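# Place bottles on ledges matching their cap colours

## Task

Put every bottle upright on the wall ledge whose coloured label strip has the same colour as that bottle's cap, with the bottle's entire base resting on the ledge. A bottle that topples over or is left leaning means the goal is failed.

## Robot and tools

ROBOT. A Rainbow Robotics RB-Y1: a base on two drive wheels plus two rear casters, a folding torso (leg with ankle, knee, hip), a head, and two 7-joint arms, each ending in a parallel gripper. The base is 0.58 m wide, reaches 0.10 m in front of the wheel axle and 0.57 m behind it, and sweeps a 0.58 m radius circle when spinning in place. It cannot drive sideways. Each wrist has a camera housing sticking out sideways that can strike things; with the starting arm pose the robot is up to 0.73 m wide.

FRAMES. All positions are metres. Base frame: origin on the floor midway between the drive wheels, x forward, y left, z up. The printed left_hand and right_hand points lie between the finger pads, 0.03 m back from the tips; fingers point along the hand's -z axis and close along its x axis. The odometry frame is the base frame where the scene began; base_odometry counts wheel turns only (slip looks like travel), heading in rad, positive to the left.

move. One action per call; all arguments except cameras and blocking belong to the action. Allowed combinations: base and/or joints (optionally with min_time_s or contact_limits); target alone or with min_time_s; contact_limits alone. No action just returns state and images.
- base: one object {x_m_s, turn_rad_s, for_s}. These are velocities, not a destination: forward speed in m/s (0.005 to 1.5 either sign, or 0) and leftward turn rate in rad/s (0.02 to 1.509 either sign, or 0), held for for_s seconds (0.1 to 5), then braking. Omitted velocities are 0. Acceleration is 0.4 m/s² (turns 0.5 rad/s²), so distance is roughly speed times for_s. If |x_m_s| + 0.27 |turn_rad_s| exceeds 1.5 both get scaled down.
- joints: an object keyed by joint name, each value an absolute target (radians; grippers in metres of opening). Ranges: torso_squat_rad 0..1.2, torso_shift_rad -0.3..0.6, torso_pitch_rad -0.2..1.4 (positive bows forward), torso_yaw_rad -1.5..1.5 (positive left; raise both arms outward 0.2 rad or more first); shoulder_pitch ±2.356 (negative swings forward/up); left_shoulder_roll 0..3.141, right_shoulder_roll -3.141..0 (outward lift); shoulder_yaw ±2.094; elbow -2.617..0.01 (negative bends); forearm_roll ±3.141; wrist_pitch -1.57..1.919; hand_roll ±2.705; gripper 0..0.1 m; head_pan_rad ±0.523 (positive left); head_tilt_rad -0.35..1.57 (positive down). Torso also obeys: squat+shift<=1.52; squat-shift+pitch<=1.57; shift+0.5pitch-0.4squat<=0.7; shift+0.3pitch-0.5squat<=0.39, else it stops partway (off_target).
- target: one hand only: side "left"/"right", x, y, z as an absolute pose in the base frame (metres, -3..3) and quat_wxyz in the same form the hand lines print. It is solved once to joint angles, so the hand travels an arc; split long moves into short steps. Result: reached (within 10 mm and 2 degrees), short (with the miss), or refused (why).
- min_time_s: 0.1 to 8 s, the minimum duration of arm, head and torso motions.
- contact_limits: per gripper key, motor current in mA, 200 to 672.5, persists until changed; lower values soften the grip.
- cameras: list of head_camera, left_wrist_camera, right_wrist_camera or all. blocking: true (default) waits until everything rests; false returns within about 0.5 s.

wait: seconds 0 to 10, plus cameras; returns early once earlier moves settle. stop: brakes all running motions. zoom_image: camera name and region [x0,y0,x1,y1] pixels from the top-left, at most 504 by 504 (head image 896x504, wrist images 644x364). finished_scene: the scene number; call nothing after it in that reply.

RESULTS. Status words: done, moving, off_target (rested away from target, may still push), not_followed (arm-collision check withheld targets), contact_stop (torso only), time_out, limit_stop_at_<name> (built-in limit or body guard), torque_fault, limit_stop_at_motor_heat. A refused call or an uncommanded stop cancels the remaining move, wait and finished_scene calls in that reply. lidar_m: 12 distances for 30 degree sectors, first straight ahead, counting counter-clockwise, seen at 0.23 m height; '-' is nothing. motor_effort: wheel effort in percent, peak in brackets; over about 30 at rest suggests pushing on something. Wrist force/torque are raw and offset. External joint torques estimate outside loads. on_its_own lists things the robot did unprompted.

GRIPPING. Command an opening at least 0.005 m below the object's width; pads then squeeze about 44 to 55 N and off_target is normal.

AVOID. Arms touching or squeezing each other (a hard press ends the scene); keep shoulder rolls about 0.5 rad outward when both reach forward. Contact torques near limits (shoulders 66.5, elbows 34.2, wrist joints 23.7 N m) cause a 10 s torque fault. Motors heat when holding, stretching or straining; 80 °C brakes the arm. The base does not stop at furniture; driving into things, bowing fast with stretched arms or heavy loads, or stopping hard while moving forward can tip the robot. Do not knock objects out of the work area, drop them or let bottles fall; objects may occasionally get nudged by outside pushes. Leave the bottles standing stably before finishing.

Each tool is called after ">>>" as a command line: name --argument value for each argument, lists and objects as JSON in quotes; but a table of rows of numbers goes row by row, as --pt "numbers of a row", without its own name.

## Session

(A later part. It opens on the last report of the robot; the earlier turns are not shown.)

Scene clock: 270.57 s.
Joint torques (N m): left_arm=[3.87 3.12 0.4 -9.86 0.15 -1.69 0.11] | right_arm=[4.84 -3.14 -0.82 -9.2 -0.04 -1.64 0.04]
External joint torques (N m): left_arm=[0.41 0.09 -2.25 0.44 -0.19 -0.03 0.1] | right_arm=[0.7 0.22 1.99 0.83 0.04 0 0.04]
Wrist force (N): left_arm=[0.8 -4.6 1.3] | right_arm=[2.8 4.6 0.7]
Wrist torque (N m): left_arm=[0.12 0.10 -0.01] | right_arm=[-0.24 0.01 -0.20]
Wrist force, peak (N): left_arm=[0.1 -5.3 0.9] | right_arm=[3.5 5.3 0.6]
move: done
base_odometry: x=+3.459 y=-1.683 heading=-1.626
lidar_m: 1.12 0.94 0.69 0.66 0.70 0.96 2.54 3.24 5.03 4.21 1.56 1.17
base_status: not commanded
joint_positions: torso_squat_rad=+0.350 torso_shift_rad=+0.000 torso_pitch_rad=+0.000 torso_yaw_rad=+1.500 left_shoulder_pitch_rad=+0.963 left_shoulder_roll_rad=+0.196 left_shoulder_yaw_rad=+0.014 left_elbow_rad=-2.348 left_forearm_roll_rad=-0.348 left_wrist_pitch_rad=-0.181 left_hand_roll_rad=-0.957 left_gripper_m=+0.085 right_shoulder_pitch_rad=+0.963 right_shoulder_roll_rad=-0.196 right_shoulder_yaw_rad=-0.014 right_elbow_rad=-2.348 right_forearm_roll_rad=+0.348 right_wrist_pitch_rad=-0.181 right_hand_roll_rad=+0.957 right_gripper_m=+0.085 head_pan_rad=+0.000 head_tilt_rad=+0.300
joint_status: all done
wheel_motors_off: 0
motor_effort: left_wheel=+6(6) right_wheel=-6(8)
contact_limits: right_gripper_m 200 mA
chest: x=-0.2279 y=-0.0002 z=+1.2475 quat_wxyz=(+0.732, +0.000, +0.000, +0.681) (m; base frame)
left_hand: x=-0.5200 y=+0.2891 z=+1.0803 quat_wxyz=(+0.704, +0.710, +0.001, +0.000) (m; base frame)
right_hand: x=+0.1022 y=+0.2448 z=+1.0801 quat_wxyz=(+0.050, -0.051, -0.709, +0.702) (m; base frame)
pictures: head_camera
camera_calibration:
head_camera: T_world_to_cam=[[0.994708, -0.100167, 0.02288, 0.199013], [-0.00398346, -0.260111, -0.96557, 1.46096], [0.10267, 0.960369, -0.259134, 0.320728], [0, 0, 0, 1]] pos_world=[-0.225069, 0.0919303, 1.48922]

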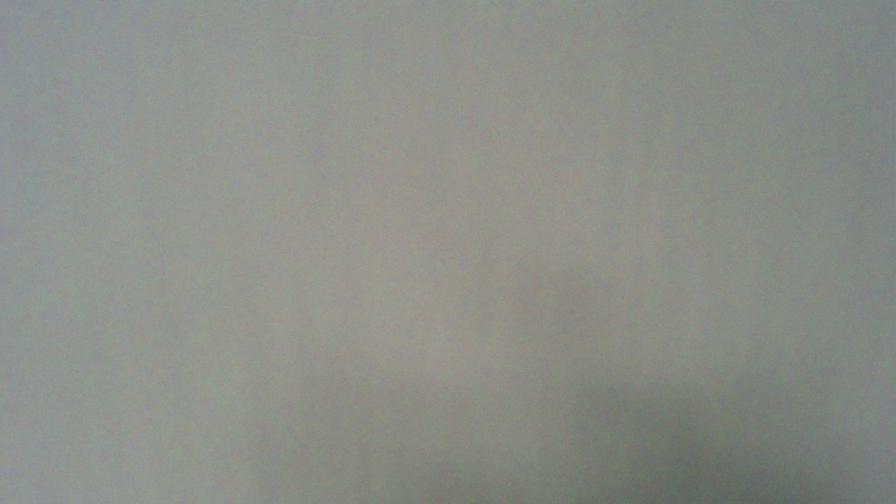

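>>> move --joints '{"torso_yaw_rad": 0.0}' --min_time_s 2.5

>>> move --joints '{"torso_yaw_rad": 1.5}' --min_time_s 2.0

Scene clock: 273.77 s.
Joint torques (N m): left_arm=[3.61 2.87 0.28 -10.31 0.12 -1.68 -0.03] | right_arm=[4.86 -3.51 -0.41 -8.91 -0.08 -1.44 -0.01]
External joint torques (N m): left_arm=[0.11 -0.16 -2.36 -0.01 -0.22 -0.02 -0.04] | right_arm=[0.68 -0.13 2.42 1.11 0.01 0.21 0]
Wrist force (N): left_arm=[0.8 -4.8 1.4] | right_arm=[2.9 4.3 0.8]
Wrist torque (N m): left_arm=[0.13 0.11 -0.03] | right_arm=[-0.20 0.00 -0.22]
Wrist force, peak (N): left_arm=[0.7 -4.9 1.4] | right_arm=[3.5 5.1 0.7]
move: done
base_odometry: x=+3.459 y=-1.683 heading=-1.626
lidar_m: 1.12 0.94 0.69 0.66 0.69 0.97 2.55 3.24 5.04 4.21 1.56 1.17
base_status: not commanded
joint_positions: torso_squat_rad=+0.350 torso_shift_rad=+0.000 torso_pitch_rad=+0.000 torso_yaw_rad=+0.000 left_shoulder_pitch_rad=+0.963 left_shoulder_roll_rad=+0.196 left_shoulder_yaw_rad=+0.014 left_elbow_rad=-2.348 left_forearm_roll_rad=-0.348 left_wrist_pitch_rad=-0.181 left_hand_roll_rad=-0.957 left_gripper_m=+0.085 right_shoulder_pitch_rad=+0.963 right_shoulder_roll_rad=-0.196 right_shoulder_yaw_rad=-0.014 right_elbow_rad=-2.348 right_forearm_roll_rad=+0.348 right_wrist_pitch_rad=-0.181 right_hand_roll_rad=+0.957 right_gripper_m=+0.085 head_pan_rad=+0.000 head_tilt_rad=+0.300
joint_status: all done
wheel_motors_off: 0
motor_effort: left_wheel=+6(7) right_wheel=-7(8)
contact_limits: right_gripper_m 200 mA
chest: x=-0.2279 y=-0.0002 z=+1.2475 quat_wxyz=(+1.000, +0.000, +0.000, +0.000) (m; base frame)
left_hand: x=+0.0398 y=+0.3118 z=+1.0802 quat_wxyz=(+0.515, +0.520, -0.483, -0.480) (m; base frame)
right_hand: x=+0.0397 y=-0.3120 z=+1.0796 quat_wxyz=(+0.516, -0.520, -0.484, +0.479) (m; base frame)
pictures: none

Scene clock: 276.07 s.
Joint torques (N m): left_arm=[2.8 3.28 0.4 -10.34 0.13 -1.57 -0.08] | right_arm=[4.19 -3.57 -0.29 -9.05 -0.18 -1.57 0.16]
External joint torques (N m): left_arm=[-0.66 0.25 -2.24 -0.04 -0.21 0.09 -0.09] | right_arm=[0.04 -0.2 2.52 0.97 -0.1 0.08 0.17]
Wrist force (N): left_arm=[0.7 -4.6 1.3] | right_arm=[3.1 4.5 0.6]
Wrist torque (N m): left_arm=[0.12 0.08 -0.03] | right_arm=[-0.25 0.03 -0.21]
Wrist force, peak (N): left_arm=[0.3 -4.8 1.8] | right_arm=[3.2 5.6 0.8]
move: done
base_odometry: x=+3.459 y=-1.683 heading=-1.626
lidar_m: 1.12 0.94 0.69 0.66 0.69 0.97 2.55 3.24 5.04 4.22 1.55 1.16
base_status: not commanded
joint_positions: torso_squat_rad=+0.350 torso_shift_rad=+0.000 torso_pitch_rad=+0.000 torso_yaw_rad=+1.500 left_shoulder_pitch_rad=+0.963 left_shoulder_roll_rad=+0.196 left_shoulder_yaw_rad=+0.014 left_elbow_rad=-2.348 left_forearm_roll_rad=-0.348 left_wrist_pitch_rad=-0.181 left_hand_roll_rad=-0.957 left_gripper_m=+0.085 right_shoulder_pitch_rad=+0.963 right_shoulder_roll_rad=-0.196 right_shoulder_yaw_rad=-0.014 right_elbow_rad=-2.348 right_forearm_roll_rad=+0.348 right_wrist_pitch_rad=-0.181 right_hand_roll_rad=+0.957 right_gripper_m=+0.085 head_pan_rad=+0.000 head_tilt_rad=+0.300
joint_status: all done
wheel_motors_off: 0
motor_effort: left_wheel=+7(7) right_wheel=-8(8)
contact_limits: right_gripper_m 200 mA
chest: x=-0.2279 y=-0.0002 z=+1.2475 quat_wxyz=(+0.732, +0.000, +0.000, +0.682) (m; base frame)
left_hand: x=-0.5201 y=+0.2890 z=+1.0802 quat_wxyz=(+0.704, +0.710, +0.001, +0.000) (m; base frame)
right_hand: x=+0.1022 y=+0.2448 z=+1.0800 quat_wxyz=(+0.050, -0.051, -0.709, +0.702) (m; base frame)
pictures: none

>>> move --target '{"side": "left", "x": -0.50, "y": 0.485, "z": 1.22, "quat_wxyz": [0.766, 0.6428, 0, 0]}' --min_time_s 1.2

>>> move --target '{"side": "left", "x": -0.50, "y": 0.64, "z": 1.22, "quat_wxyz": [0.766, 0.6428, 0, 0]}' --min_time_s 1.0

Scene clock: 279.30 s.
Joint torques (N m): left_arm=[-10.57 9.86 5.56 -6.58 -1.25 -1.73 0.29] | right_arm=[4.36 -3.35 -0.49 -8.86 0.04 -1.6 -0.08]
External joint torques (N m): left_arm=[0.31 0.67 -2.01 -0.35 -0.17 -0.21 0.28] | right_arm=[0.21 0.01 2.32 1.17 0.13 0.04 -0.07]
Wrist force (N): left_arm=[0.9 -4.8 0.4] | right_arm=[3.3 4.6 1.0]
Wrist torque (N m): left_arm=[0.15 0.12 -0.14] | right_arm=[-0.31 0.05 -0.20]
Wrist force, peak (N): left_arm=[0.0 -5.9 0.9] | right_arm=[3.7 5.0 1.6]
move: done
base_odometry: x=+3.459 y=-1.683 heading=-1.626
lidar_m: 1.13 0.94 0.68 0.66 0.69 0.97 2.55 3.25 5.03 4.22 1.55 1.16
base_status: not commanded
joint_positions: torso_squat_rad=+0.350 torso_shift_rad=+0.000 torso_pitch_rad=+0.000 torso_yaw_rad=+1.500 left_shoulder_pitch_rad=-0.074 left_shoulder_roll_rad=+0.773 left_shoulder_yaw_rad=-0.019 left_elbow_rad=-2.376 left_forearm_roll_rad=+0.095 left_wrist_pitch_rad=+1.048 left_hand_roll_rad=-0.847 left_gripper_m=+0.085 right_shoulder_pitch_rad=+0.963 right_shoulder_roll_rad=-0.196 right_shoulder_yaw_rad=-0.014 right_elbow_rad=-2.348 right_forearm_roll_rad=+0.348 right_wrist_pitch_rad=-0.181 right_hand_roll_rad=+0.957 right_gripper_m=+0.085 head_pan_rad=+0.000 head_tilt_rad=+0.300
joint_status: all done
wheel_motors_off: 0
motor_effort: left_wheel=+7(8) right_wheel=-8(9)
contact_limits: right_gripper_m 200 mA
chest: x=-0.2279 y=-0.0002 z=+1.2475 quat_wxyz=(+0.732, +0.000, +0.000, +0.681) (m; base frame)
left_hand: x=-0.5001 y=+0.4848 z=+1.2204 quat_wxyz=(+0.766, +0.643, +0.000, +0.000) (m; base frame)
left_hand_status: reached (checked arc, planned for 1.2 s): 1 mm and 0.1 deg off.
right_hand: x=+0.1022 y=+0.2448 z=+1.0800 quat_wxyz=(+0.050, -0.051, -0.708, +0.702) (m; base frame)
pictures: none

Scene clock: 280.63 s.
Joint torques (N m): left_arm=[-19.27 11.58 7.03 -7.11 -0.77 -1.58 0.15] | right_arm=[4.2 -3.15 -0.94 -8.97 -0.17 -1.55 0.02]
External joint torques (N m): left_arm=[0.25 0.83 -1.17 0.38 -0.05 0.09 0.13] | right_arm=[0.05 0.21 1.88 1.06 -0.08 0.09 0.03]
Wrist force (N): left_arm=[1.1 -4.5 -0.3] | right_arm=[3.1 4.8 1.0]
Wrist torque (N m): left_arm=[0.11 0.12 -0.03] | right_arm=[-0.29 0.07 -0.21]
Wrist force, peak (N): left_arm=[2.8 -4.9 -0.2] | right_arm=[3.4 5.6 1.4]
move: done
base_odometry: x=+3.459 y=-1.683 heading=-1.626
lidar_m: 1.12 0.94 0.69 0.66 0.69 0.97 2.55 3.24 5.04 4.21 1.56 1.17
base_status: not commanded
joint_positions: torso_squat_rad=+0.350 torso_shift_rad=+0.000 torso_pitch_rad=+0.000 torso_yaw_rad=+1.500 left_shoulder_pitch_rad=-0.557 left_shoulder_roll_rad=+0.690 left_shoulder_yaw_rad=-0.159 left_elbow_rad=-1.652 left_forearm_roll_rad=+0.144 left_wrist_pitch_rad=+0.787 left_hand_roll_rad=-0.957 left_gripper_m=+0.085 right_shoulder_pitch_rad=+0.963 right_shoulder_roll_rad=-0.196 right_shoulder_yaw_rad=-0.014 right_elbow_rad=-2.348 right_forearm_roll_rad=+0.348 right_wrist_pitch_rad=-0.181 right_hand_roll_rad=+0.957 right_gripper_m=+0.085 head_pan_rad=+0.000 head_tilt_rad=+0.300
joint_status: all done
wheel_motors_off: 0
motor_effort: left_wheel=+8(8) right_wheel=-7(8)
contact_limits: right_gripper_m 200 mA
chest: x=-0.2279 y=-0.0002 z=+1.2475 quat_wxyz=(+0.732, +0.000, +0.000, +0.681) (m; base frame)
left_hand: x=-0.5000 y=+0.6399 z=+1.2206 quat_wxyz=(+0.766, +0.643, +0.000, +0.000) (m; base frame)
left_hand_status: reached (checked arc, planned for 1.0 s): 1 mm and 0.1 deg off.
right_hand: x=+0.1022 y=+0.2447 z=+1.0800 quat_wxyz=(+0.050, -0.051, -0.709, +0.702) (m; base frame)
pictures: none

>>> move --joints '{"left_shoulder_pitch_rad": -0.3155, "left_shoulder_roll_rad": 0.7315, "left_shoulder_yaw_rad": -0.089, "left_elbow_rad": -2.014, "left_forearm_roll_rad": 0.1195, "left_wrist_pitch_rad": 0.9175, "left_hand_roll_rad": -0.902}' --min_time_s 0.8

>>> move --joints '{"left_shoulder_pitch_rad": -0.1948, "left_shoulder_roll_rad": 0.7523, "left_shoulder_yaw_rad": -0.054, "left_elbow_rad": -2.195, "left_forearm_roll_rad": 0.1073, "left_wrist_pitch_rad": 0.9828, "left_hand_roll_rad": -0.8745}' --min_time_s 0.8

Scene clock: 282.23 s.
Joint torques (N m): left_arm=[-16.46 11.52 9.08 -7.29 -0.95 -1.69 0.53] | right_arm=[4.12 -3.09 -0.6 -8.95 -0.2 -1.49 -0.02]
External joint torques (N m): left_arm=[-1.04 1.4 0.83 -0.35 -0.06 -0.08 0.52] | right_arm=[-0.03 0.27 2.21 1.07 -0.12 0.16 -0.01]
Wrist force (N): left_arm=[0.8 -4.7 -0.1] | right_arm=[2.9 4.6 1.3]
Wrist torque (N m): left_arm=[0.14 0.12 -0.15] | right_arm=[-0.26 0.05 -0.19]
Wrist force, peak (N): left_arm=[0.7 -5.3 -0.4] | right_arm=[3.5 5.5 1.1]
move: done
base_odometry: x=+3.459 y=-1.683 heading=-1.626
lidar_m: 1.12 0.94 0.69 0.66 0.69 0.96 2.55 3.24 5.03 4.21 1.56 1.17
base_status: not commanded
joint_positions: torso_squat_rad=+0.350 torso_shift_rad=+0.000 torso_pitch_rad=+0.000 torso_yaw_rad=+1.500 left_shoulder_pitch_rad=-0.316 left_shoulder_roll_rad=+0.732 left_shoulder_yaw_rad=-0.089 left_elbow_rad=-2.014 left_forearm_roll_rad=+0.120 left_wrist_pitch_rad=+0.918 left_hand_roll_rad=-0.902 left_gripper_m=+0.085 right_shoulder_pitch_rad=+0.963 right_shoulder_roll_rad=-0.196 right_shoulder_yaw_rad=-0.014 right_elbow_rad=-2.348 right_forearm_roll_rad=+0.348 right_wrist_pitch_rad=-0.181 right_hand_roll_rad=+0.957 right_gripper_m=+0.085 head_pan_rad=+0.000 head_tilt_rad=+0.300
joint_status: all done
wheel_motors_off: 0
motor_effort: left_wheel=+8(8) right_wheel=-7(7)
contact_limits: right_gripper_m 200 mA
chest: x=-0.2279 y=-0.0002 z=+1.2475 quat_wxyz=(+0.732, +0.000, +0.000, +0.681) (m; base frame)
left_hand: x=-0.5039 y=+0.5670 z=+1.2158 quat_wxyz=(+0.766, +0.643, -0.001, +0.003) (m; base frame)
right_hand: x=+0.1022 y=+0.2447 z=+1.0800 quat_wxyz=(+0.050, -0.051, -0.709, +0.702) (m; base frame)
pictures: none

Scene clock: 283.33 s.
Joint torques (N m): left_arm=[-13.66 11.39 9.25 -7.43 -1.06 -1.58 0.53] | right_arm=[3.91 -3.41 -0.78 -8.8 -0.17 -1.38 0.05]
External joint torques (N m): left_arm=[-0.45 1.71 1.25 -0.84 -0.08 -0.01 0.52] | right_arm=[-0.24 -0.04 2.03 1.23 -0.09 0.26 0.06]
Wrist force (N): left_arm=[0.6 -4.7 0.1] | right_arm=[3.2 4.9 0.9]
Wrist torque (N m): left_arm=[0.13 0.06 -0.12] | right_arm=[-0.28 0.10 -0.23]
Wrist force, peak (N): left_arm=[0.6 -4.9 0.2] | right_arm=[3.9 4.6 1.5]
move: done
base_odometry: x=+3.459 y=-1.683 heading=-1.626
lidar_m: 1.13 0.94 0.69 0.67 0.70 0.96 2.55 3.24 5.03 4.22 1.56 1.17
base_status: not commanded
joint_positions: torso_squat_rad=+0.350 torso_shift_rad=+0.000 torso_pitch_rad=+0.000 torso_yaw_rad=+1.500 left_shoulder_pitch_rad=-0.195 left_shoulder_roll_rad=+0.752 left_shoulder_yaw_rad=-0.054 left_elbow_rad=-2.195 left_forearm_roll_rad=+0.107 left_wrist_pitch_rad=+0.983 left_hand_roll_rad=-0.875 left_gripper_m=+0.085 right_shoulder_pitch_rad=+0.963 right_shoulder_roll_rad=-0.196 right_shoulder_yaw_rad=-0.014 right_elbow_rad=-2.348 right_forearm_roll_rad=+0.348 right_wrist_pitch_rad=-0.181 right_hand_roll_rad=+0.957 right_gripper_m=+0.085 head_pan_rad=+0.000 head_tilt_rad=+0.300
joint_status: all done
wheel_motors_off: 0
motor_effort: left_wheel=+8(8) right_wheel=-7(7)
contact_limits: right_gripper_m 200 mA
chest: x=-0.2279 y=-0.0002 z=+1.2475 quat_wxyz=(+0.732, +0.000, +0.000, +0.681) (m; base frame)
left_hand: x=-0.5030 y=+0.5269 z=+1.2171 quat_wxyz=(+0.766, +0.643, -0.001, +0.002) (m; base frame)
right_hand: x=+0.1022 y=+0.2447 z=+1.0800 quat_wxyz=(+0.050, -0.051, -0.709, +0.702) (m; base frame)
pictures: none

>>> move --target '{"side": "left", "x": -0.50, "y": 0.485, "z": 1.33, "quat_wxyz": [0.766, 0.6428, 0, 0]}' --min_time_s 0.9

>>> move --target '{"side": "left", "x": -0.50, "y": 0.485, "z": 1.43, "quat_wxyz": [0.766, 0.6428, 0, 0]}' --min_time_s 0.9

>>> move --target '{"side": "left", "x": -0.50, "y": 0.64, "z": 1.43, "quat_wxyz": [0.766, 0.6428, 0, 0]}' --min_time_s 0.9

Scene clock: 285.60 s.
Joint torques (N m): left_arm=[-13.41 11.76 8.7 -2.85 -1.3 -1.59 0.56] | right_arm=[4.08 -3.27 -0.89 -8.6 -0.13 -1.4 0.16]
External joint torques (N m): left_arm=[-0.45 1.05 0.94 -0.35 -0.04 -0.05 0.55] | right_arm=[-0.07 0.09 1.93 1.42 -0.05 0.24 0.16]
Wrist force (N): left_arm=[0.6 -4.7 0.1] | right_arm=[2.0 4.2 0.9]
Wrist torque (N m): left_arm=[0.14 0.07 -0.15] | right_arm=[-0.23 -0.08 -0.19]
Wrist force, peak (N): left_arm=[0.6 -5.5 0.1] | right_arm=[3.6 4.9 1.8]
move: done
base_odometry: x=+3.459 y=-1.683 heading=-1.626
lidar_m: 1.12 0.93 0.68 0.66 0.69 0.97 2.55 3.24 5.03 4.21 1.55 1.17
base_status: not commanded
joint_positions: torso_squat_rad=+0.350 torso_shift_rad=+0.000 torso_pitch_rad=+0.000 torso_yaw_rad=+1.500 left_shoulder_pitch_rad=-0.392 left_shoulder_roll_rad=+0.932 left_shoulder_yaw_rad=+0.107 left_elbow_rad=-2.401 left_forearm_roll_rad=+0.400 left_wrist_pitch_rad=+1.368 left_hand_roll_rad=-0.853 left_gripper_m=+0.085 right_shoulder_pitch_rad=+0.963 right_shoulder_roll_rad=-0.196 right_shoulder_yaw_rad=-0.014 right_elbow_rad=-2.348 right_forearm_roll_rad=+0.348 right_wrist_pitch_rad=-0.181 right_hand_roll_rad=+0.957 right_gripper_m=+0.085 head_pan_rad=+0.000 head_tilt_rad=+0.300
joint_status: all done
wheel_motors_off: 0
motor_effort: left_wheel=+8(8) right_wheel=-6(8)
contact_limits: right_gripper_m 200 mA
chest: x=-0.2279 y=-0.0002 z=+1.2475 quat_wxyz=(+0.732, +0.000, +0.000, +0.681) (m; base frame)
left_hand: x=-0.4998 y=+0.4845 z=+1.3302 quat_wxyz=(+0.765, +0.645, +0.000, +0.000) (m; base frame)
left_hand_status: reached (checked arc, planned for 0.9 s): 1 mm and 0.3 deg off.
right_hand: x=+0.1022 y=+0.2447 z=+1.0800 quat_wxyz=(+0.050, -0.051, -0.709, +0.702) (m; base frame)
pictures: none

Scene clock: 286.83 s.
Joint torques (N m): left_arm=[-14.5 12.04 8.24 0.36 -1.32 -1.69 0.02] | right_arm=[4.28 -3.64 -0.43 -9 -0.06 -1.47 -0.06]
External joint torques (N m): left_arm=[0.01 1.31 0.89 0.4 -0.03 -0.14 0.01] | right_arm=[0.13 -0.28 2.38 1.03 0.03 0.17 -0.05]
Wrist force (N): left_arm=[0.5 -4.7 0.1] | right_arm=[3.4 4.4 1.9]
Wrist torque (N m): left_arm=[0.14 0.07 -0.03] | right_arm=[-0.24 0.11 -0.23]
Wrist force, peak (N): left_arm=[0.7 -5.2 -0.3] | right_arm=[3.4 5.1 1.2]
move: done
base_odometry: x=+3.459 y=-1.683 heading=-1.626
lidar_m: 1.12 0.94 0.69 0.66 0.70 0.97 2.55 3.25 5.04 4.21 1.55 1.17
base_status: not commanded
joint_positions: torso_squat_rad=+0.350 torso_shift_rad=+0.000 torso_pitch_rad=+0.000 torso_yaw_rad=+1.500 left_shoulder_pitch_rad=-0.763 left_shoulder_roll_rad=+1.063 left_shoulder_yaw_rad=+0.123 left_elbow_rad=-2.251 left_forearm_roll_rad=+0.637 left_wrist_pitch_rad=+1.562 left_hand_roll_rad=-0.869 left_gripper_m=+0.085 right_shoulder_pitch_rad=+0.963 right_shoulder_roll_rad=-0.196 right_shoulder_yaw_rad=-0.014 right_elbow_rad=-2.348 right_forearm_roll_rad=+0.348 right_wrist_pitch_rad=-0.181 right_hand_roll_rad=+0.957 right_gripper_m=+0.085 head_pan_rad=+0.000 head_tilt_rad=+0.300
joint_status: all done
wheel_motors_off: 0
motor_effort: left_wheel=+8(8) right_wheel=-7(7)
contact_limits: right_gripper_m 200 mA
chest: x=-0.2279 y=-0.0002 z=+1.2475 quat_wxyz=(+0.732, +0.000, +0.000, +0.681) (m; base frame)
left_hand: x=-0.5000 y=+0.4847 z=+1.4301 quat_wxyz=(+0.766, +0.643, +0.000, +0.000) (m; base frame)
left_hand_status: reached (checked arc, planned for 0.9 s): 0 mm and 0.1 deg off.
right_hand: x=+0.1022 y=+0.2447 z=+1.0800 quat_wxyz=(+0.050, -0.051, -0.709, +0.702) (m; base frame)
pictures: none

Scene clock: 288.30 s.
Joint torques (N m): left_arm=[-22.16 12.03 6.57 -4.31 -0.9 -1.76 0.28] | right_arm=[4.24 -3.14 -0.89 -9.1 -0.1 -1.5 -0.09]
External joint torques (N m): left_arm=[-0.57 1.09 -0.95 0.41 -0.16 0.08 0.27] | right_arm=[0.09 0.22 1.92 0.92 -0.02 0.14 -0.08]
Wrist force (N): left_arm=[0.7 -4.5 0.2] | right_arm=[2.8 3.6 1.1]
Wrist torque (N m): left_arm=[0.11 0.08 -0.02] | right_arm=[-0.17 0.03 -0.24]
Wrist force, peak (N): left_arm=[0.3 -5.6 0.7] | right_arm=[3.7 5.4 1.7]
move: done
base_odometry: x=+3.459 y=-1.683 heading=-1.626
lidar_m: 1.13 0.93 0.69 0.66 0.69 0.97 2.55 3.24 5.04 4.21 1.56 1.17
base_status: not commanded
joint_positions: torso_squat_rad=+0.350 torso_shift_rad=+0.000 torso_pitch_rad=+0.000 torso_yaw_rad=+1.500 left_shoulder_pitch_rad=-1.061 left_shoulder_roll_rad=+0.854 left_shoulder_yaw_rad=-0.111 left_elbow_rad=-1.540 left_forearm_roll_rad=+0.468 left_wrist_pitch_rad=+1.170 left_hand_roll_rad=-1.123 left_gripper_m=+0.085 right_shoulder_pitch_rad=+0.963 right_shoulder_roll_rad=-0.196 right_shoulder_yaw_rad=-0.014 right_elbow_rad=-2.348 right_forearm_roll_rad=+0.348 right_wrist_pitch_rad=-0.181 right_hand_roll_rad=+0.957 right_gripper_m=+0.085 head_pan_rad=+0.000 head_tilt_rad=+0.300
joint_status: all done
wheel_motors_off: 0
motor_effort: left_wheel=+8(9) right_wheel=-7(7)
contact_limits: right_gripper_m 200 mA
chest: x=-0.2279 y=-0.0002 z=+1.2475 quat_wxyz=(+0.732, +0.000, +0.000, +0.681) (m; base frame)
left_hand: x=-0.4999 y=+0.6398 z=+1.4304 quat_wxyz=(+0.766, +0.643, +0.000, +0.000) (m; base frame)
left_hand_status: reached (checked arc, planned for 1.0 s): 0 mm and 0.1 deg off.
right_hand: x=+0.1022 y=+0.2447 z=+1.0801 quat_wxyz=(+0.050, -0.051, -0.709, +0.702) (m; base frame)
pictures: none

>>> move --joints '{"left_shoulder_pitch_rad": -0.912, "left_shoulder_roll_rad": 0.9585, "left_shoulder_yaw_rad": 0.006, "left_elbow_rad": -1.8955, "left_forearm_roll_rad": 0.5525, "left_wrist_pitch_rad": 1.366, "left_hand_roll_rad": -0.996}' --min_time_s 0.8

>>> move --target '{"side": "left", "x": -0.50, "y": 0.485, "z": 1.40, "quat_wxyz": [0.766, 0.6428, 0, 0]}' --min_time_s 0.9

>>> move --target '{"side": "left", "x": -0.50, "y": 0.485, "z": 1.29, "quat_wxyz": [0.766, 0.6428, 0, 0]}' --min_time_s 0.9

Scene clock: 290.03 s.
Joint torques (N m): left_arm=[-18.66 12.17 8.27 -2.68 -1.05 -1.95 0.34] | right_arm=[4.58 -3.56 -1.01 -8.78 -0.14 -1.36 0.03]
External joint torques (N m): left_arm=[-0.46 1.18 0.54 -0.12 -0.07 -0.19 0.33] | right_arm=[0.43 -0.2 1.8 1.25 -0.05 0.29 0.03]
Wrist force (N): left_arm=[0.5 -4.5 0.0] | right_arm=[3.7 3.9 0.6]
Wrist torque (N m): left_arm=[0.12 0.08 -0.12] | right_arm=[-0.22 0.11 -0.18]
Wrist force, peak (N): left_arm=[0.7 -5.5 0.2] | right_arm=[3.5 5.2 1.2]
move: done
base_odometry: x=+3.459 y=-1.683 heading=-1.626
lidar_m: 1.13 0.94 0.70 0.66 0.69 0.97 2.55 3.24 5.03 4.22 1.55 1.17
base_status: not commanded
joint_positions: torso_squat_rad=+0.350 torso_shift_rad=+0.000 torso_pitch_rad=+0.000 torso_yaw_rad=+1.500 left_shoulder_pitch_rad=-0.912 left_shoulder_roll_rad=+0.959 left_shoulder_yaw_rad=+0.006 left_elbow_rad=-1.895 left_forearm_roll_rad=+0.552 left_wrist_pitch_rad=+1.366 left_hand_roll_rad=-0.996 left_gripper_m=+0.085 right_shoulder_pitch_rad=+0.963 right_shoulder_roll_rad=-0.196 right_shoulder_yaw_rad=-0.014 right_elbow_rad=-2.348 right_forearm_roll_rad=+0.348 right_wrist_pitch_rad=-0.181 right_hand_roll_rad=+0.957 right_gripper_m=+0.085 head_pan_rad=+0.000 head_tilt_rad=+0.300
joint_status: all done
wheel_motors_off: 0
motor_effort: left_wheel=+8(8) right_wheel=-7(8)
contact_limits: right_gripper_m 200 mA
chest: x=-0.2280 y=-0.0002 z=+1.2475 quat_wxyz=(+0.732, +0.000, +0.000, +0.681) (m; base frame)
left_hand: x=-0.5046 y=+0.5655 z=+1.4392 quat_wxyz=(+0.764, +0.645, -0.017, +0.010) (m; base frame)
right_hand: x=+0.1022 y=+0.2447 z=+1.0801 quat_wxyz=(+0.050, -0.051, -0.709, +0.702) (m; base frame)
pictures: none

Scene clock: 291.27 s.
Joint torques (N m): left_arm=[-14.74 12.54 8.74 -0.8 -1.28 -1.49 0.48] | right_arm=[4.62 -3.81 -0.97 -8.62 -0.12 -1.43 0.01]
External joint torques (N m): left_arm=[-0.61 1.59 1.12 -0.24 0.03 0.04 0.46] | right_arm=[0.47 -0.44 1.84 1.41 -0.04 0.21 0.01]
Wrist force (N): left_arm=[0.6 -4.6 0.2] | right_arm=[2.9 4.7 1.1]
Wrist torque (N m): left_arm=[0.13 0.08 -0.16] | right_arm=[-0.28 0.04 -0.19]
Wrist force, peak (N): left_arm=[0.4 -5.0 0.3] | right_arm=[3.1 5.0 1.5]
move: done
base_odometry: x=+3.459 y=-1.683 heading=-1.626
lidar_m: 1.12 0.94 0.69 0.66 0.70 0.97 2.55 3.24 5.04 4.22 1.56 1.16
base_status: not commanded
joint_positions: torso_squat_rad=+0.350 torso_shift_rad=+0.000 torso_pitch_rad=+0.000 torso_yaw_rad=+1.500 left_shoulder_pitch_rad=-0.650 left_shoulder_roll_rad=+1.038 left_shoulder_yaw_rad=+0.124 left_elbow_rad=-2.308 left_forearm_roll_rad=+0.580 left_wrist_pitch_rad=+1.512 left_hand_roll_rad=-0.850 left_gripper_m=+0.085 right_shoulder_pitch_rad=+0.963 right_shoulder_roll_rad=-0.196 right_shoulder_yaw_rad=-0.014 right_elbow_rad=-2.348 right_forearm_roll_rad=+0.348 right_wrist_pitch_rad=-0.181 right_hand_roll_rad=+0.957 right_gripper_m=+0.085 head_pan_rad=+0.000 head_tilt_rad=+0.300
joint_status: all done
wheel_motors_off: 0
motor_effort: left_wheel=+8(8) right_wheel=-6(8)
contact_limits: right_gripper_m 200 mA
chest: x=-0.2279 y=-0.0002 z=+1.2475 quat_wxyz=(+0.732, +0.000, +0.000, +0.681) (m; base frame)
left_hand: x=-0.4998 y=+0.4853 z=+1.4001 quat_wxyz=(+0.766, +0.643, +0.000, +0.000) (m; base frame)
left_hand_status: reached (checked arc, planned for 0.9 s): 0 mm and 0.1 deg off.
right_hand: x=+0.1022 y=+0.2447 z=+1.0800 quat_wxyz=(+0.050, -0.051, -0.709, +0.702) (m; base frame)
pictures: none

Scene clock: 292.50 s.
Joint torques (N m): left_arm=[-13.37 10.91 6.23 -4.31 -1.27 -1.41 0.47] | right_arm=[4.12 -3.58 -0.8 -8.82 -0.01 -1.44 -0.07]
External joint torques (N m): left_arm=[-1.15 0.53 -1.68 -0.58 -0.03 0.1 0.46] | right_arm=[-0.03 -0.21 2.01 1.21 0.08 0.2 -0.06]
Wrist force (N): left_arm=[0.5 -4.7 -0.1] | right_arm=[3.2 4.1 0.5]
Wrist torque (N m): left_arm=[0.14 0.06 -0.13] | right_arm=[-0.18 0.07 -0.17]
Wrist force, peak (N): left_arm=[0.5 -5.4 -0.1] | right_arm=[3.7 5.6 0.6]
move: done
base_odometry: x=+3.459 y=-1.683 heading=-1.626
lidar_m: 1.12 0.93 0.69 0.66 0.70 0.97 2.55 3.25 5.04 4.21 1.55 1.17
base_status: not commanded
joint_positions: torso_squat_rad=+0.350 torso_shift_rad=+0.000 torso_pitch_rad=+0.000 torso_yaw_rad=+1.500 left_shoulder_pitch_rad=-0.266 left_shoulder_roll_rad=+0.892 left_shoulder_yaw_rad=+0.062 left_elbow_rad=-2.414 left_forearm_roll_rad=+0.296 left_wrist_pitch_rad=+1.264 left_hand_roll_rad=-0.837 left_gripper_m=+0.085 right_shoulder_pitch_rad=+0.963 right_shoulder_roll_rad=-0.196 right_shoulder_yaw_rad=-0.014 right_elbow_rad=-2.348 right_forearm_roll_rad=+0.348 right_wrist_pitch_rad=-0.181 right_hand_roll_rad=+0.957 right_gripper_m=+0.085 head_pan_rad=+0.000 head_tilt_rad=+0.300
joint_status: all done
wheel_motors_off: 0
motor_effort: left_wheel=+8(8) right_wheel=-7(8)
contact_limits: right_gripper_m 200 mA
chest: x=-0.2280 y=-0.0002 z=+1.2475 quat_wxyz=(+0.732, +0.000, +0.000, +0.681) (m; base frame)
left_hand: x=-0.5002 y=+0.4847 z=+1.2901 quat_wxyz=(+0.767, +0.642, +0.001, +0.000) (m; base frame)
left_hand_status: reached (checked arc, planned for 0.9 s): 0 mm and 0.1 deg off.
right_hand: x=+0.1022 y=+0.2447 z=+1.0801 quat_wxyz=(+0.050, -0.051, -0.709, +0.702) (m; base frame)
pictures: none

>>> move --base '{"turn_rad_s": 0.3, "for_s": 0.6}'

>>> move --base '{"x_m_s": -0.3, "for_s": 1.033}' --joints '{"left_shoulder_pitch_rad": -0.074, "left_shoulder_roll_rad": 0.773, "left_shoulder_yaw_rad": -0.019, "left_elbow_rad": -2.376, "left_forearm_roll_rad": 0.095, "left_wrist_pitch_rad": 1.048, "left_hand_roll_rad": -0.847}' --min_time_s 1.2

>>> move --base '{"turn_rad_s": -0.3, "for_s": 0.6}' --cameras '["head_camera", "left_wrist_camera"]'

Scene clock: 298.23 s.
Joint torques (N m): left_arm=[-13.12 10.87 6.32 -4.36 -1.29 -1.48 0.47] | right_arm=[4.15 -3.79 -1.08 -9.04 0 -1.49 -0.19]
External joint torques (N m): left_arm=[-0.9 0.49 -1.59 -0.64 -0.05 0.04 0.46] | right_arm=[0 -0.43 1.73 0.99 0.08 0.15 -0.18]
Wrist force (N): left_arm=[0.7 -4.5 0.3] | right_arm=[2.9 3.9 1.2]
Wrist torque (N m): left_arm=[0.11 0.09 -0.16] | right_arm=[-0.18 0.01 -0.22]
Wrist force, peak (N): left_arm=[0.8 -5.0 0.1] | right_arm=[3.8 5.0 1.5]
move: done
base_odometry: x=+3.459 y=-1.683 heading=-1.447
lidar_m: 1.12 0.82 0.67 0.66 0.74 1.21 3.21 3.50 5.19 2.21 1.35 1.13
base_status: done (sent for 0.6 of 0.6 s)
joint_positions: torso_squat_rad=+0.350 torso_shift_rad=+0.000 torso_pitch_rad=+0.000 torso_yaw_rad=+1.500 left_shoulder_pitch_rad=-0.266 left_shoulder_roll_rad=+0.892 left_shoulder_yaw_rad=+0.062 left_elbow_rad=-2.414 left_forearm_roll_rad=+0.296 left_wrist_pitch_rad=+1.264 left_hand_roll_rad=-0.837 left_gripper_m=+0.085 right_shoulder_pitch_rad=+0.963 right_shoulder_roll_rad=-0.196 right_shoulder_yaw_rad=-0.014 right_elbow_rad=-2.348 right_forearm_roll_rad=+0.348 right_wrist_pitch_rad=-0.181 right_hand_roll_rad=+0.957 right_gripper_m=+0.085 head_pan_rad=+0.000 head_tilt_rad=+0.300
joint_status: not commanded
wheel_motors_off: 0
motor_effort: left_wheel=-3(30) right_wheel=+0(22)
contact_limits: right_gripper_m 200 mA
chest: x=-0.2280 y=-0.0002 z=+1.2475 quat_wxyz=(+0.732, +0.000, +0.000, +0.681) (m; base frame)
left_hand: x=-0.5002 y=+0.4847 z=+1.2901 quat_wxyz=(+0.767, +0.642, +0.001, +0.000) (m; base frame)
right_hand: x=+0.1022 y=+0.2447 z=+1.0801 quat_wxyz=(+0.050, -0.051, -0.709, +0.702) (m; base frame)
pictures: none

Scene clock: 300.60 s.
Joint torques (N m): left_arm=[-11.42 9.01 5.59 -5.93 -1.11 -1.67 -0.09] | right_arm=[4.02 -3.78 -0.95 -8.81 0.03 -1.41 0.11]
External joint torques (N m): left_arm=[-0.5 -0.19 -1.98 0.29 -0.03 -0.14 -0.11] | right_arm=[-0.12 -0.42 1.86 1.22 0.11 0.23 0.12]
Wrist force (N): left_arm=[0.7 -4.6 0.1] | right_arm=[2.6 5.2 0.8]
Wrist torque (N m): left_arm=[0.14 0.09 -0.02] | right_arm=[-0.29 -0.02 -0.21]
Wrist force, peak (N): left_arm=[0.2 -5.1 0.3] | right_arm=[3.4 5.3 1.6]
move: done
base_odometry: x=+3.421 y=-1.375 heading=-1.446
lidar_m: 1.42 0.89 0.73 0.72 0.81 1.32 2.90 3.21 5.14 2.35 1.71 1.44
base_status: done (sent for 1.03 of 1.03 s)
joint_positions: torso_squat_rad=+0.350 torso_shift_rad=+0.000 torso_pitch_rad=+0.000 torso_yaw_rad=+1.500 left_shoulder_pitch_rad=-0.074 left_shoulder_roll_rad=+0.773 left_shoulder_yaw_rad=-0.018 left_elbow_rad=-2.376 left_forearm_roll_rad=+0.095 left_wrist_pitch_rad=+1.048 left_hand_roll_rad=-0.847 left_gripper_m=+0.085 right_shoulder_pitch_rad=+0.963 right_shoulder_roll_rad=-0.196 right_shoulder_yaw_rad=-0.014 right_elbow_rad=-2.348 right_forearm_roll_rad=+0.348 right_wrist_pitch_rad=-0.181 right_hand_roll_rad=+0.957 right_gripper_m=+0.085 head_pan_rad=+0.000 head_tilt_rad=+0.300
joint_status: all done
wheel_motors_off: 0
motor_effort: left_wheel=+6(33) right_wheel=-3(23)
contact_limits: right_gripper_m 200 mA
chest: x=-0.2280 y=-0.0002 z=+1.2475 quat_wxyz=(+0.732, +0.000, +0.000, +0.681) (m; base frame)
left_hand: x=-0.5001 y=+0.4848 z=+1.2209 quat_wxyz=(+0.765, +0.644, +0.000, +0.000) (m; base frame)
right_hand: x=+0.1021 y=+0.2447 z=+1.0801 quat_wxyz=(+0.050, -0.051, -0.709, +0.702) (m; base frame)
pictures: none

Scene clock: 302.50 s.
Joint torques (N m): left_arm=[-11.26 9.05 5.42 -5.95 -1.09 -1.58 -0.02] | right_arm=[4.09 -3.73 -0.83 -8.8 -0.06 -1.39 0.09]
External joint torques (N m): left_arm=[-0.34 -0.15 -2.15 0.27 -0.01 -0.05 -0.03] | right_arm=[-0.06 -0.37 1.98 1.23 0.02 0.26 0.09]
Wrist force (N): left_arm=[0.7 -4.6 0.0] | right_arm=[3.2 4.1 1.2]
Wrist torque (N m): left_arm=[0.12 0.11 -0.02] | right_arm=[-0.18 0.07 -0.19]
Wrist force, peak (N): left_arm=[0.5 -5.1 0.3] | right_arm=[3.9 4.9 0.8]
move: done
base_odometry: x=+3.421 y=-1.375 heading=-1.626
lidar_m: 1.43 1.02 0.75 0.72 0.76 1.06 2.25 2.93 4.62 5.12 1.96 1.48
base_status: done (sent for 0.6 of 0.6 s)
joint_positions: torso_squat_rad=+0.350 torso_shift_rad=+0.000 torso_pitch_rad=+0.000 torso_yaw_rad=+1.500 left_shoulder_pitch_rad=-0.074 left_shoulder_roll_rad=+0.773 left_shoulder_yaw_rad=-0.018 left_elbow_rad=-2.376 left_forearm_roll_rad=+0.095 left_wrist_pitch_rad=+1.048 left_hand_roll_rad=-0.847 left_gripper_m=+0.085 right_shoulder_pitch_rad=+0.963 right_shoulder_roll_rad=-0.196 right_shoulder_yaw_rad=-0.014 right_elbow_rad=-2.348 right_forearm_roll_rad=+0.348 right_wrist_pitch_rad=-0.181 right_hand_roll_rad=+0.957 right_gripper_m=+0.085 head_pan_rad=+0.000 head_tilt_rad=+0.300
joint_status: not commanded
wheel_motors_off: 0
motor_effort: left_wheel=+6(31) right_wheel=+0(22)
contact_limits: right_gripper_m 200 mA
chest: x=-0.2280 y=-0.0002 z=+1.2475 quat_wxyz=(+0.732, +0.000, +0.000, +0.681) (m; base frame)
left_hand: x=-0.5001 y=+0.4848 z=+1.2208 quat_wxyz=(+0.765, +0.644, +0.000, +0.000) (m; base frame)
right_hand: x=+0.1021 y=+0.2448 z=+1.0801 quat_wxyz=(+0.050, -0.051, -0.709, +0.702) (m; base frame)
pictures: head_camera, left_wrist_camera
camera_calibration:
head_camera: T_world_to_cam=[[0.994697, -0.100214, 0.0231115, 0.198783], [-0.00378586, -0.260252, -0.965533, 1.46089], [0.102774, 0.960326, -0.259251, 0.320818], [0, 0, 0, 1]] pos_world=[-0.22517, 0.092031, 1.48912]
left_wrist_camera: T_world_to_cam=[[0.999321, -0.0368426, 0.00103624, 0.515338], [-0.0217186, -0.611346, -0.791066, 1.2786], [0.0297784, 0.790506, -0.61173, 0.452663], [0, 0, 0, 1]] pos_world=[-0.500698, 0.442823, 1.28783]

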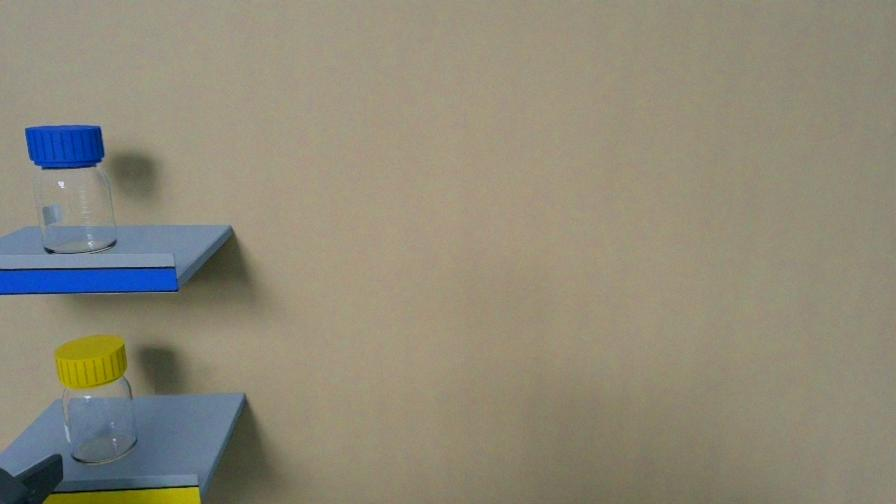

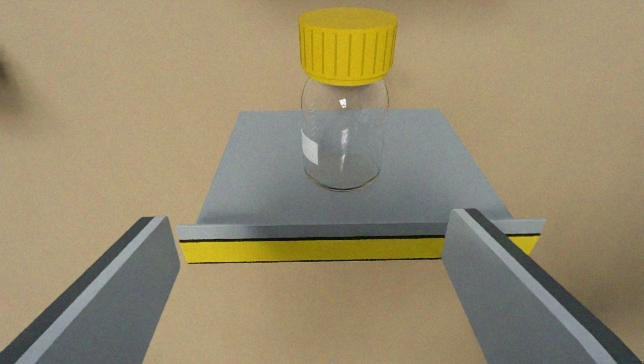

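>>> move --target '{"side": "left", "x": -0.4785, "y": 0.635, "z": 1.19, "quat_wxyz": [0.766, 0.6428, 0, 0]}' --min_time_s 1.0 --cameras '["left_wrist_camera"]'

>>> move --joints '{"left_gripper_m": 0.04}'

>>> move --target '{"side": "left", "x": -0.4785, "y": 0.635, "z": 1.218, "quat_wxyz": [0.766, 0.6428, 0, 0]}' --min_time_s 0.5 --cameras '["left_wrist_camera"]'

Scene clock: 313.90 s.
Joint torques (N m): left_arm=[-19.46 10.29 7.94 -4.29 -1.36 -1.42 0.51] | right_arm=[4.39 -4.12 -2.04 -8.9 -0.2 -1.43 -0.05]
External joint torques (N m): left_arm=[-1.91 0.22 0 3.54 -0.53 0.17 0.5] | right_arm=[0.25 -0.76 0.77 1.13 -0.12 0.22 -0.04]
External joint torques when the fault began: left_arm=[-17.51 -3.8 1.52 39.82 -7.33 -0.75 0.45]
Wrist force (N): left_arm=[-1.7 -3.2 18.9] | right_arm=[3.1 4.6 0.6]
Wrist torque (N m): left_arm=[-0.39 -1.04 -0.06] | right_arm=[-0.25 0.11 -0.20]
Wrist force, peak (N): left_arm=[-16.9 -16.7 196.9] | right_arm=[5.2 5.4 -3.2]
move: torque_fault
TORQUE FAULT: left_elbow_rad reached its load limit. The robot stopped for 10 seconds, dropped its targets and accepts commands again. The stop added 8.9 s to the call.
base_odometry: x=+3.421 y=-1.375 heading=-1.625
lidar_m: 1.43 1.00 0.75 0.72 0.76 1.07 2.26 2.94 4.68 5.03 1.95 1.47
base_status: not commanded
joint_positions: torso_squat_rad=+0.350 torso_shift_rad=+0.000 torso_pitch_rad=+0.000 torso_yaw_rad=+1.500 left_shoulder_pitch_rad=-0.410 left_shoulder_roll_rad=+0.661 left_shoulder_yaw_rad=-0.146 left_elbow_rad=-1.779 left_forearm_roll_rad=+0.045 left_wrist_pitch_rad=+0.841 left_hand_roll_rad=-0.886 left_gripper_m=+0.085 right_shoulder_pitch_rad=+0.963 right_shoulder_roll_rad=-0.196 right_shoulder_yaw_rad=-0.014 right_elbow_rad=-2.348 right_forearm_roll_rad=+0.348 right_wrist_pitch_rad=-0.181 right_hand_roll_rad=+0.957 right_gripper_m=+0.085 head_pan_rad=+0.000 head_tilt_rad=+0.300
joint_status: left_shoulder_pitch_rad torque_fault (moved -0.335 of -0.441); left_shoulder_roll_rad torque_fault (moved -0.112 of -0.156); left_shoulder_yaw_rad torque_fault (moved -0.128 of -0.175); left_elbow_rad torque_fault (moved +0.597 of +0.719); left_forearm_roll_rad torque_fault (moved -0.050 of -0.072); left_wrist_pitch_rad torque_fault (moved -0.207 of -0.285); left_hand_roll_rad torque_fault (moved -0.039 of -0.055)
wheel_motors_off: 0
on_its_own: left_shoulder_pitch_rad is held at -0.410, not at your -0.516, since a torque_fault; left_shoulder_roll_rad is held at +0.661, not at your +0.618, since a torque_fault; left_shoulder_yaw_rad is held at -0.146, not at your -0.194, since a torque_fault; left_elbow_rad is held at -1.778, not at your -1.657, since a torque_fault; left_forearm_roll_rad is held at +0.044, not at your +0.023, since a torque_fault; left_wrist_pitch_rad is held at +0.841, not at your +0.763, since a torque_fault; left_hand_roll_rad is held at -0.886, not at your -0.902, since a torque_fault
motor_effort: left_wheel=+8(39) right_wheel=-8(36)
contact_limits: right_gripper_m 200 mA
chest: x=-0.2279 y=-0.0007 z=+1.2475 quat_wxyz=(+0.732, +0.001, +0.000, +0.682) (m; base frame)
left_hand: x=-0.5096 y=+0.6069 z=+1.1797 quat_wxyz=(+0.778, +0.627, +0.013, +0.024) (m; base frame)
left_hand_status: short (checked arc, planned for 1.0 s): torque_fault, 43 mm and 3.9 deg off.
right_hand: x=+0.1020 y=+0.2445 z=+1.0802 quat_wxyz=(+0.050, -0.051, -0.709, +0.702) (m; base frame)
pictures: left_wrist_camera
camera_calibration:
left_wrist_camera: T_world_to_cam=[[0.999761, 0.0171171, 0.0136238, 0.481897], [0.0214471, -0.644019, -0.764709, 1.33126], [-0.00431564, 0.764818, -0.644232, 0.367821], [0, 0, 0, 1]] pos_world=[-0.508746, 0.567792, 1.24842]

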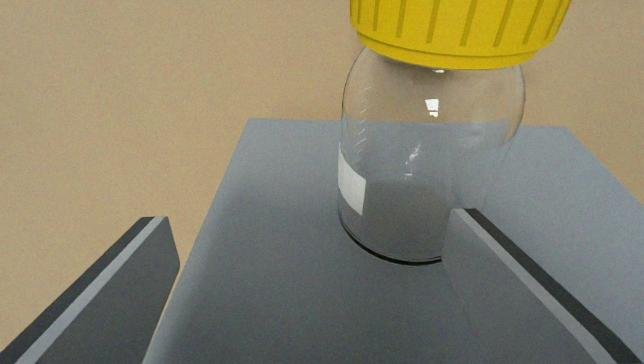

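not run: a stop that you did not command came earlier in this reply.

not run: a stop that you did not command came earlier in this reply.

>>> move --target '{"side": "left", "x": -0.509, "y": 0.585, "z": 1.19, "quat_wxyz": [0.766, 0.6428, 0, 0]}' --min_time_s 1.0 --cameras '["left_wrist_camera", "head_camera"]'

Scene clock: 316.57 s.
Joint torques (N m): left_arm=[-16 11.93 9.91 -8.37 -0.66 -1.84 0.1] | right_arm=[4.84 -3.93 -2.06 -8.68 -0.09 -1.57 0.02]
External joint torques (N m): left_arm=[0.08 1.66 1.6 -0.87 0.14 -0.24 0.09] | right_arm=[0.69 -0.57 0.75 1.35 -0.01 0.07 0.03]
Wrist force (N): left_arm=[0.7 -4.2 -0.6] | right_arm=[3.0 5.0 1.0]
Wrist torque (N m): left_arm=[0.08 0.09 -0.02] | right_arm=[-0.36 0.08 -0.18]
Wrist force, peak (N): left_arm=[-1.6 -3.3 19.3] | right_arm=[4.3 4.9 1.1]
move: done
base_odometry: x=+3.421 y=-1.375 heading=-1.625
lidar_m: 1.43 1.00 0.75 0.72 0.77 1.07 2.26 2.94 4.68 5.03 1.96 1.48
base_status: not commanded
joint_positions: torso_squat_rad=+0.350 torso_shift_rad=+0.000 torso_pitch_rad=+0.000 torso_yaw_rad=+1.500 left_shoulder_pitch_rad=-0.324 left_shoulder_roll_rad=+0.710 left_shoulder_yaw_rad=-0.123 left_elbow_rad=-1.891 left_forearm_roll_rad=+0.084 left_wrist_pitch_rad=+0.802 left_hand_roll_rad=-0.899 left_gripper_m=+0.085 right_shoulder_pitch_rad=+0.963 right_shoulder_roll_rad=-0.196 right_shoulder_yaw_rad=-0.014 right_elbow_rad=-2.348 right_forearm_roll_rad=+0.348 right_wrist_pitch_rad=-0.181 right_hand_roll_rad=+0.957 right_gripper_m=+0.085 head_pan_rad=+0.000 head_tilt_rad=+0.300
joint_status: all done
wheel_motors_off: 0
motor_effort: left_wheel=+6(8) right_wheel=-6(7)
contact_limits: right_gripper_m 200 mA
chest: x=-0.2279 y=-0.0003 z=+1.2475 quat_wxyz=(+0.732, +0.000, +0.000, +0.682) (m; base frame)
left_hand: x=-0.5087 y=+0.5855 z=+1.1898 quat_wxyz=(+0.766, +0.643, +0.000, +0.000) (m; base frame)
left_hand_status: reached (checked arc, planned for 1.0 s): 1 mm and 0.0 deg off.
right_hand: x=+0.1021 y=+0.2447 z=+1.0801 quat_wxyz=(+0.050, -0.051, -0.709, +0.702) (m; base frame)
pictures: head_camera, left_wrist_camera
camera_calibration:
head_camera: T_world_to_cam=[[0.994717, -0.100074, 0.0228546, 0.199034], [-0.00397394, -0.260019, -0.965595, 1.46097], [0.102574, 0.960404, -0.259043, 0.320665], [0, 0, 0, 1]] pos_world=[-0.225069, 0.0918297, 1.48922]
left_wrist_camera: T_world_to_cam=[[0.999323, -0.036779, 0.00121785, 0.527415], [-0.021619, -0.613548, -0.789362, 1.31462], [0.0297791, 0.788801, -0.613927, 0.357971], [0, 0, 0, 1]] pos_world=[-0.509298, 0.543609, 1.25683]

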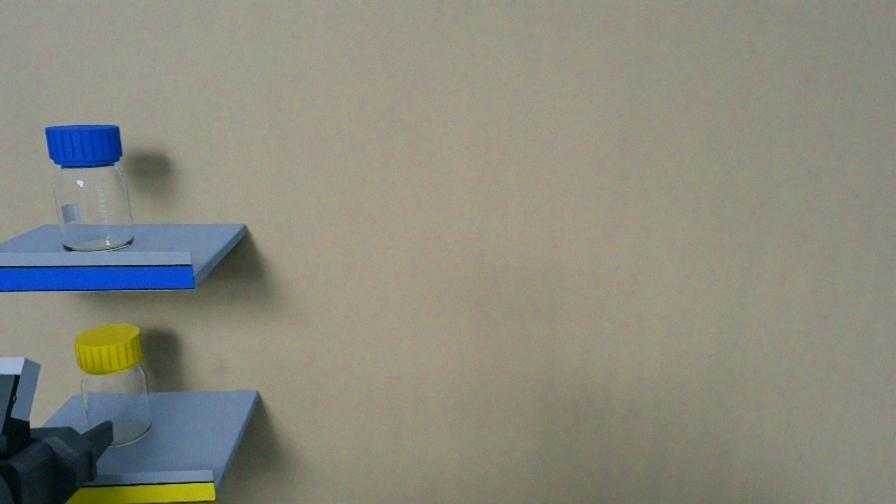

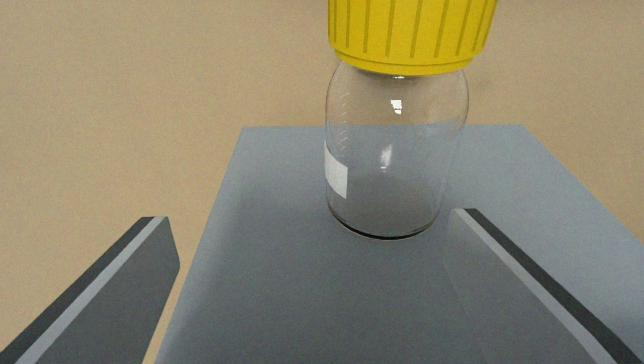

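>>> move --target '{"side": "left", "x": -0.508, "y": 0.53, "z": 1.2, "quat_wxyz": [0.766, 0.6428, 0, 0]}' --min_time_s 1.0

>>> move --target '{"side": "left", "x": -0.505, "y": 0.47, "z": 1.21, "quat_wxyz": [0.766, 0.6428, 0, 0]}' --min_time_s 1.0 --cameras '["left_wrist_camera"]'

>>> move --base '{"turn_rad_s": -0.15, "for_s": 0.3}'

>>> move --base '{"x_m_s": 0.4, "for_s": 1.9}'

Scene clock: 319.07 s.
Joint torques (N m): left_arm=[-13.38 11.35 9.4 -7.64 -1.01 -1.55 0.45] | right_arm=[4.26 -3.96 -1.64 -8.79 -0.08 -1.31 -0.16]
External joint torques (N m): left_arm=[-0.32 1.58 1.26 -0.7 -0.06 0 0.44] | right_arm=[0.11 -0.6 1.17 1.24 0 0.33 -0.15]
Wrist force (N): left_arm=[0.5 -4.5 -0.4] | right_arm=[2.6 5.1 0.9]
Wrist torque (N m): left_arm=[0.12 0.06 -0.15] | right_arm=[-0.31 0.02 -0.19]
Wrist force, peak (N): left_arm=[1.2 -4.4 -0.8] | right_arm=[3.3 5.4 1.3]
move: done
base_odometry: x=+3.421 y=-1.375 heading=-1.625
lidar_m: 1.43 1.01 0.75 0.73 0.76 1.06 2.25 2.94 4.68 5.03 1.96 1.48
base_status: not commanded
joint_positions: torso_squat_rad=+0.350 torso_shift_rad=+0.000 torso_pitch_rad=+0.000 torso_yaw_rad=+1.500 left_shoulder_pitch_rad=-0.164 left_shoulder_roll_rad=+0.751 left_shoulder_yaw_rad=-0.070 left_elbow_rad=-2.156 left_forearm_roll_rad=+0.080 left_wrist_pitch_rad=+0.913 left_hand_roll_rad=-0.862 left_gripper_m=+0.085 right_shoulder_pitch_rad=+0.963 right_shoulder_roll_rad=-0.196 right_shoulder_yaw_rad=-0.014 right_elbow_rad=-2.348 right_forearm_roll_rad=+0.348 right_wrist_pitch_rad=-0.181 right_hand_roll_rad=+0.957 right_gripper_m=+0.085 head_pan_rad=+0.000 head_tilt_rad=+0.300
joint_status: all done
wheel_motors_off: 0
motor_effort: left_wheel=+5(6) right_wheel=-5(6)
contact_limits: right_gripper_m 200 mA
chest: x=-0.2279 y=-0.0003 z=+1.2475 quat_wxyz=(+0.732, +0.000, +0.000, +0.682) (m; base frame)
left_hand: x=-0.5078 y=+0.5301 z=+1.2000 quat_wxyz=(+0.766, +0.643, +0.000, +0.000) (m; base frame)
left_hand_status: reached (checked arc, planned for 1.0 s): 0 mm and 0.0 deg off.
right_hand: x=+0.1021 y=+0.2447 z=+1.0801 quat_wxyz=(+0.050, -0.051, -0.709, +0.702) (m; base frame)
pictures: none

Scene clock: 320.40 s.
Joint torques (N m): left_arm=[-9.78 10.97 8.65 -7.11 -1.25 -1.48 0.49] | right_arm=[4.14 -3.54 -2.11 -8.81 0.02 -1.55 0.04]
External joint torques (N m): left_arm=[0 1.87 1.17 -0.68 -0.17 0.02 0.47] | right_arm=[-0.01 -0.18 0.7 1.22 0.1 0.1 0.04]
Wrist force (N): left_arm=[0.5 -4.2 -0.3] | right_arm=[3.3 4.0 1.4]
Wrist torque (N m): left_arm=[0.09 0.06 -0.15] | right_arm=[-0.22 0.08 -0.21]
Wrist force, peak (N): left_arm=[0.2 -4.4 -0.6] | right_arm=[3.6 5.3 1.4]
move: done
base_odometry: x=+3.421 y=-1.375 heading=-1.625
lidar_m: 1.43 1.01 0.75 0.72 0.77 1.07 2.25 2.94 4.68 5.04 1.95 1.48
base_status: not commanded
joint_positions: torso_squat_rad=+0.350 torso_shift_rad=+0.000 torso_pitch_rad=+0.000 torso_yaw_rad=+1.500 left_shoulder_pitch_rad=+0.011 left_shoulder_roll_rad=+0.780 left_shoulder_yaw_rad=-0.007 left_elbow_rad=-2.417 left_forearm_roll_rad=+0.074 left_wrist_pitch_rad=+1.012 left_hand_roll_rad=-0.828 left_gripper_m=+0.085 right_shoulder_pitch_rad=+0.963 right_shoulder_roll_rad=-0.196 right_shoulder_yaw_rad=-0.014 right_elbow_rad=-2.348 right_forearm_roll_rad=+0.348 right_wrist_pitch_rad=-0.181 right_hand_roll_rad=+0.957 right_gripper_m=+0.085 head_pan_rad=+0.000 head_tilt_rad=+0.300
joint_status: all done
wheel_motors_off: 0
motor_effort: left_wheel=+5(5) right_wheel=-4(6)
contact_limits: right_gripper_m 200 mA
chest: x=-0.2279 y=-0.0003 z=+1.2475 quat_wxyz=(+0.732, +0.000, +0.000, +0.682) (m; base frame)
left_hand: x=-0.5049 y=+0.4700 z=+1.2100 quat_wxyz=(+0.766, +0.643, +0.000, +0.000) (m; base frame)
left_hand_status: reached (checked arc, planned for 1.0 s): 0 mm and 0.0 deg off.
right_hand: x=+0.1021 y=+0.2447 z=+1.0801 quat_wxyz=(+0.050, -0.051, -0.709, +0.702) (m; base frame)
pictures: left_wrist_camera
camera_calibration:
left_wrist_camera: T_world_to_cam=[[0.99933, -0.0365764, 0.00129968, 0.519057], [-0.0214177, -0.613225, -0.789618, 1.26015], [0.0296784, 0.789061, -0.613598, 0.460839], [0, 0, 0, 1]] pos_world=[-0.505397, 0.428111, 1.27713]

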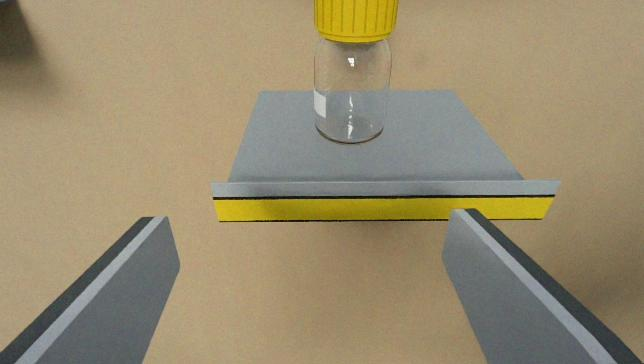

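Scene clock: 321.33 s.
Joint torques (N m): left_arm=[-9.96 10.8 8.35 -7.01 -1.2 -1.54 0.59] | right_arm=[4.33 -3.87 -1.83 -8.8 -0.17 -1.51 0.14]
External joint torques (N m): left_arm=[-0.18 1.7 0.87 -0.59 -0.13 -0.04 0.58] | right_arm=[0.18 -0.5 0.98 1.23 -0.08 0.13 0.14]
Wrist force (N): left_arm=[0.3 -4.3 -0.4] | right_arm=[3.1 4.0 1.6]
Wrist torque (N m): left_arm=[0.09 0.04 -0.16] | right_arm=[-0.22 0.05 -0.15]
Wrist force, peak (N): left_arm=[-0.1 -4.6 -0.2] | right_arm=[3.3 5.3 1.4]
move: done
base_odometry: x=+3.421 y=-1.375 heading=-1.670
lidar_m: 1.43 1.06 0.76 0.72 0.75 1.03 2.25 2.92 3.93 5.12 2.07 1.49
base_status: done (sent for 0.3 of 0.3 s)
joint_positions: torso_squat_rad=+0.350 torso_shift_rad=+0.000 torso_pitch_rad=+0.000 torso_yaw_rad=+1.500 left_shoulder_pitch_rad=+0.011 left_shoulder_roll_rad=+0.780 left_shoulder_yaw_rad=-0.007 left_elbow_rad=-2.417 left_forearm_roll_rad=+0.074 left_wrist_pitch_rad=+1.012 left_hand_roll_rad=-0.828 left_gripper_m=+0.085 right_shoulder_pitch_rad=+0.963 right_shoulder_roll_rad=-0.196 right_shoulder_yaw_rad=-0.014 right_elbow_rad=-2.348 right_forearm_roll_rad=+0.348 right_wrist_pitch_rad=-0.181 right_hand_roll_rad=+0.957 right_gripper_m=+0.085 head_pan_rad=+0.000 head_tilt_rad=+0.300
joint_status: not commanded
wheel_motors_off: 0
motor_effort: left_wheel=+7(28) right_wheel=+0(15)
contact_limits: right_gripper_m 200 mA
chest: x=-0.2279 y=-0.0002 z=+1.2475 quat_wxyz=(+0.732, +0.000, +0.000, +0.681) (m; base frame)
left_hand: x=-0.5048 y=+0.4702 z=+1.2099 quat_wxyz=(+0.766, +0.643, +0.000, +0.000) (m; base frame)
right_hand: x=+0.1021 y=+0.2448 z=+1.0800 quat_wxyz=(+0.050, -0.051, -0.709, +0.702) (m; base frame)
pictures: none

Scene clock: 324.90 s.
Joint torques (N m): left_arm=[-9.89 10.12 8.07 -6.9 -1.05 -1.44 0.6] | right_arm=[4 -3.82 -1.74 -8.99 -0.08 -1.37 0.01]
External joint torques (N m): left_arm=[-0.11 1.02 0.6 -0.47 0.02 0.06 0.59] | right_arm=[-0.15 -0.46 1.07 1.04 0 0.28 0.02]
Wrist force (N): left_arm=[0.6 -4.1 -0.4] | right_arm=[3.2 4.2 0.6]
Wrist torque (N m): left_arm=[0.08 0.06 -0.15] | right_arm=[-0.21 0.07 -0.22]
Wrist force, peak (N): left_arm=[0.3 -4.5 0.1] | right_arm=[3.9 5.1 1.1]
move: done
base_odometry: x=+3.345 y=-2.132 heading=-1.670
lidar_m: 0.67 0.70 0.78 0.74 0.76 1.05 2.75 3.67 5.31 2.04 0.95 0.71
base_status: done (sent for 1.9 of 1.9 s)
joint_positions: torso_squat_rad=+0.350 torso_shift_rad=+0.000 torso_pitch_rad=+0.000 torso_yaw_rad=+1.500 left_shoulder_pitch_rad=+0.011 left_shoulder_roll_rad=+0.781 left_shoulder_yaw_rad=-0.006 left_elbow_rad=-2.417 left_forearm_roll_rad=+0.074 left_wrist_pitch_rad=+1.012 left_hand_roll_rad=-0.828 left_gripper_m=+0.085 right_shoulder_pitch_rad=+0.963 right_shoulder_roll_rad=-0.196 right_shoulder_yaw_rad=-0.014 right_elbow_rad=-2.348 right_forearm_roll_rad=+0.348 right_wrist_pitch_rad=-0.181 right_hand_roll_rad=+0.957 right_gripper_m=+0.085 head_pan_rad=+0.000 head_tilt_rad=+0.300
joint_status: not commanded
wheel_motors_off: 0
motor_effort: left_wheel=-2(34) right_wheel=+1(26)
contact_limits: right_gripper_m 200 mA
chest: x=-0.2279 y=-0.0002 z=+1.2475 quat_wxyz=(+0.732, +0.000, +0.000, +0.681) (m; base frame)
left_hand: x=-0.5049 y=+0.4701 z=+1.2100 quat_wxyz=(+0.766, +0.643, +0.000, +0.000) (m; base frame)
right_hand: x=+0.1021 y=+0.2448 z=+1.0800 quat_wxyz=(+0.050, -0.051, -0.709, +0.702) (m; base frame)
pictures: none


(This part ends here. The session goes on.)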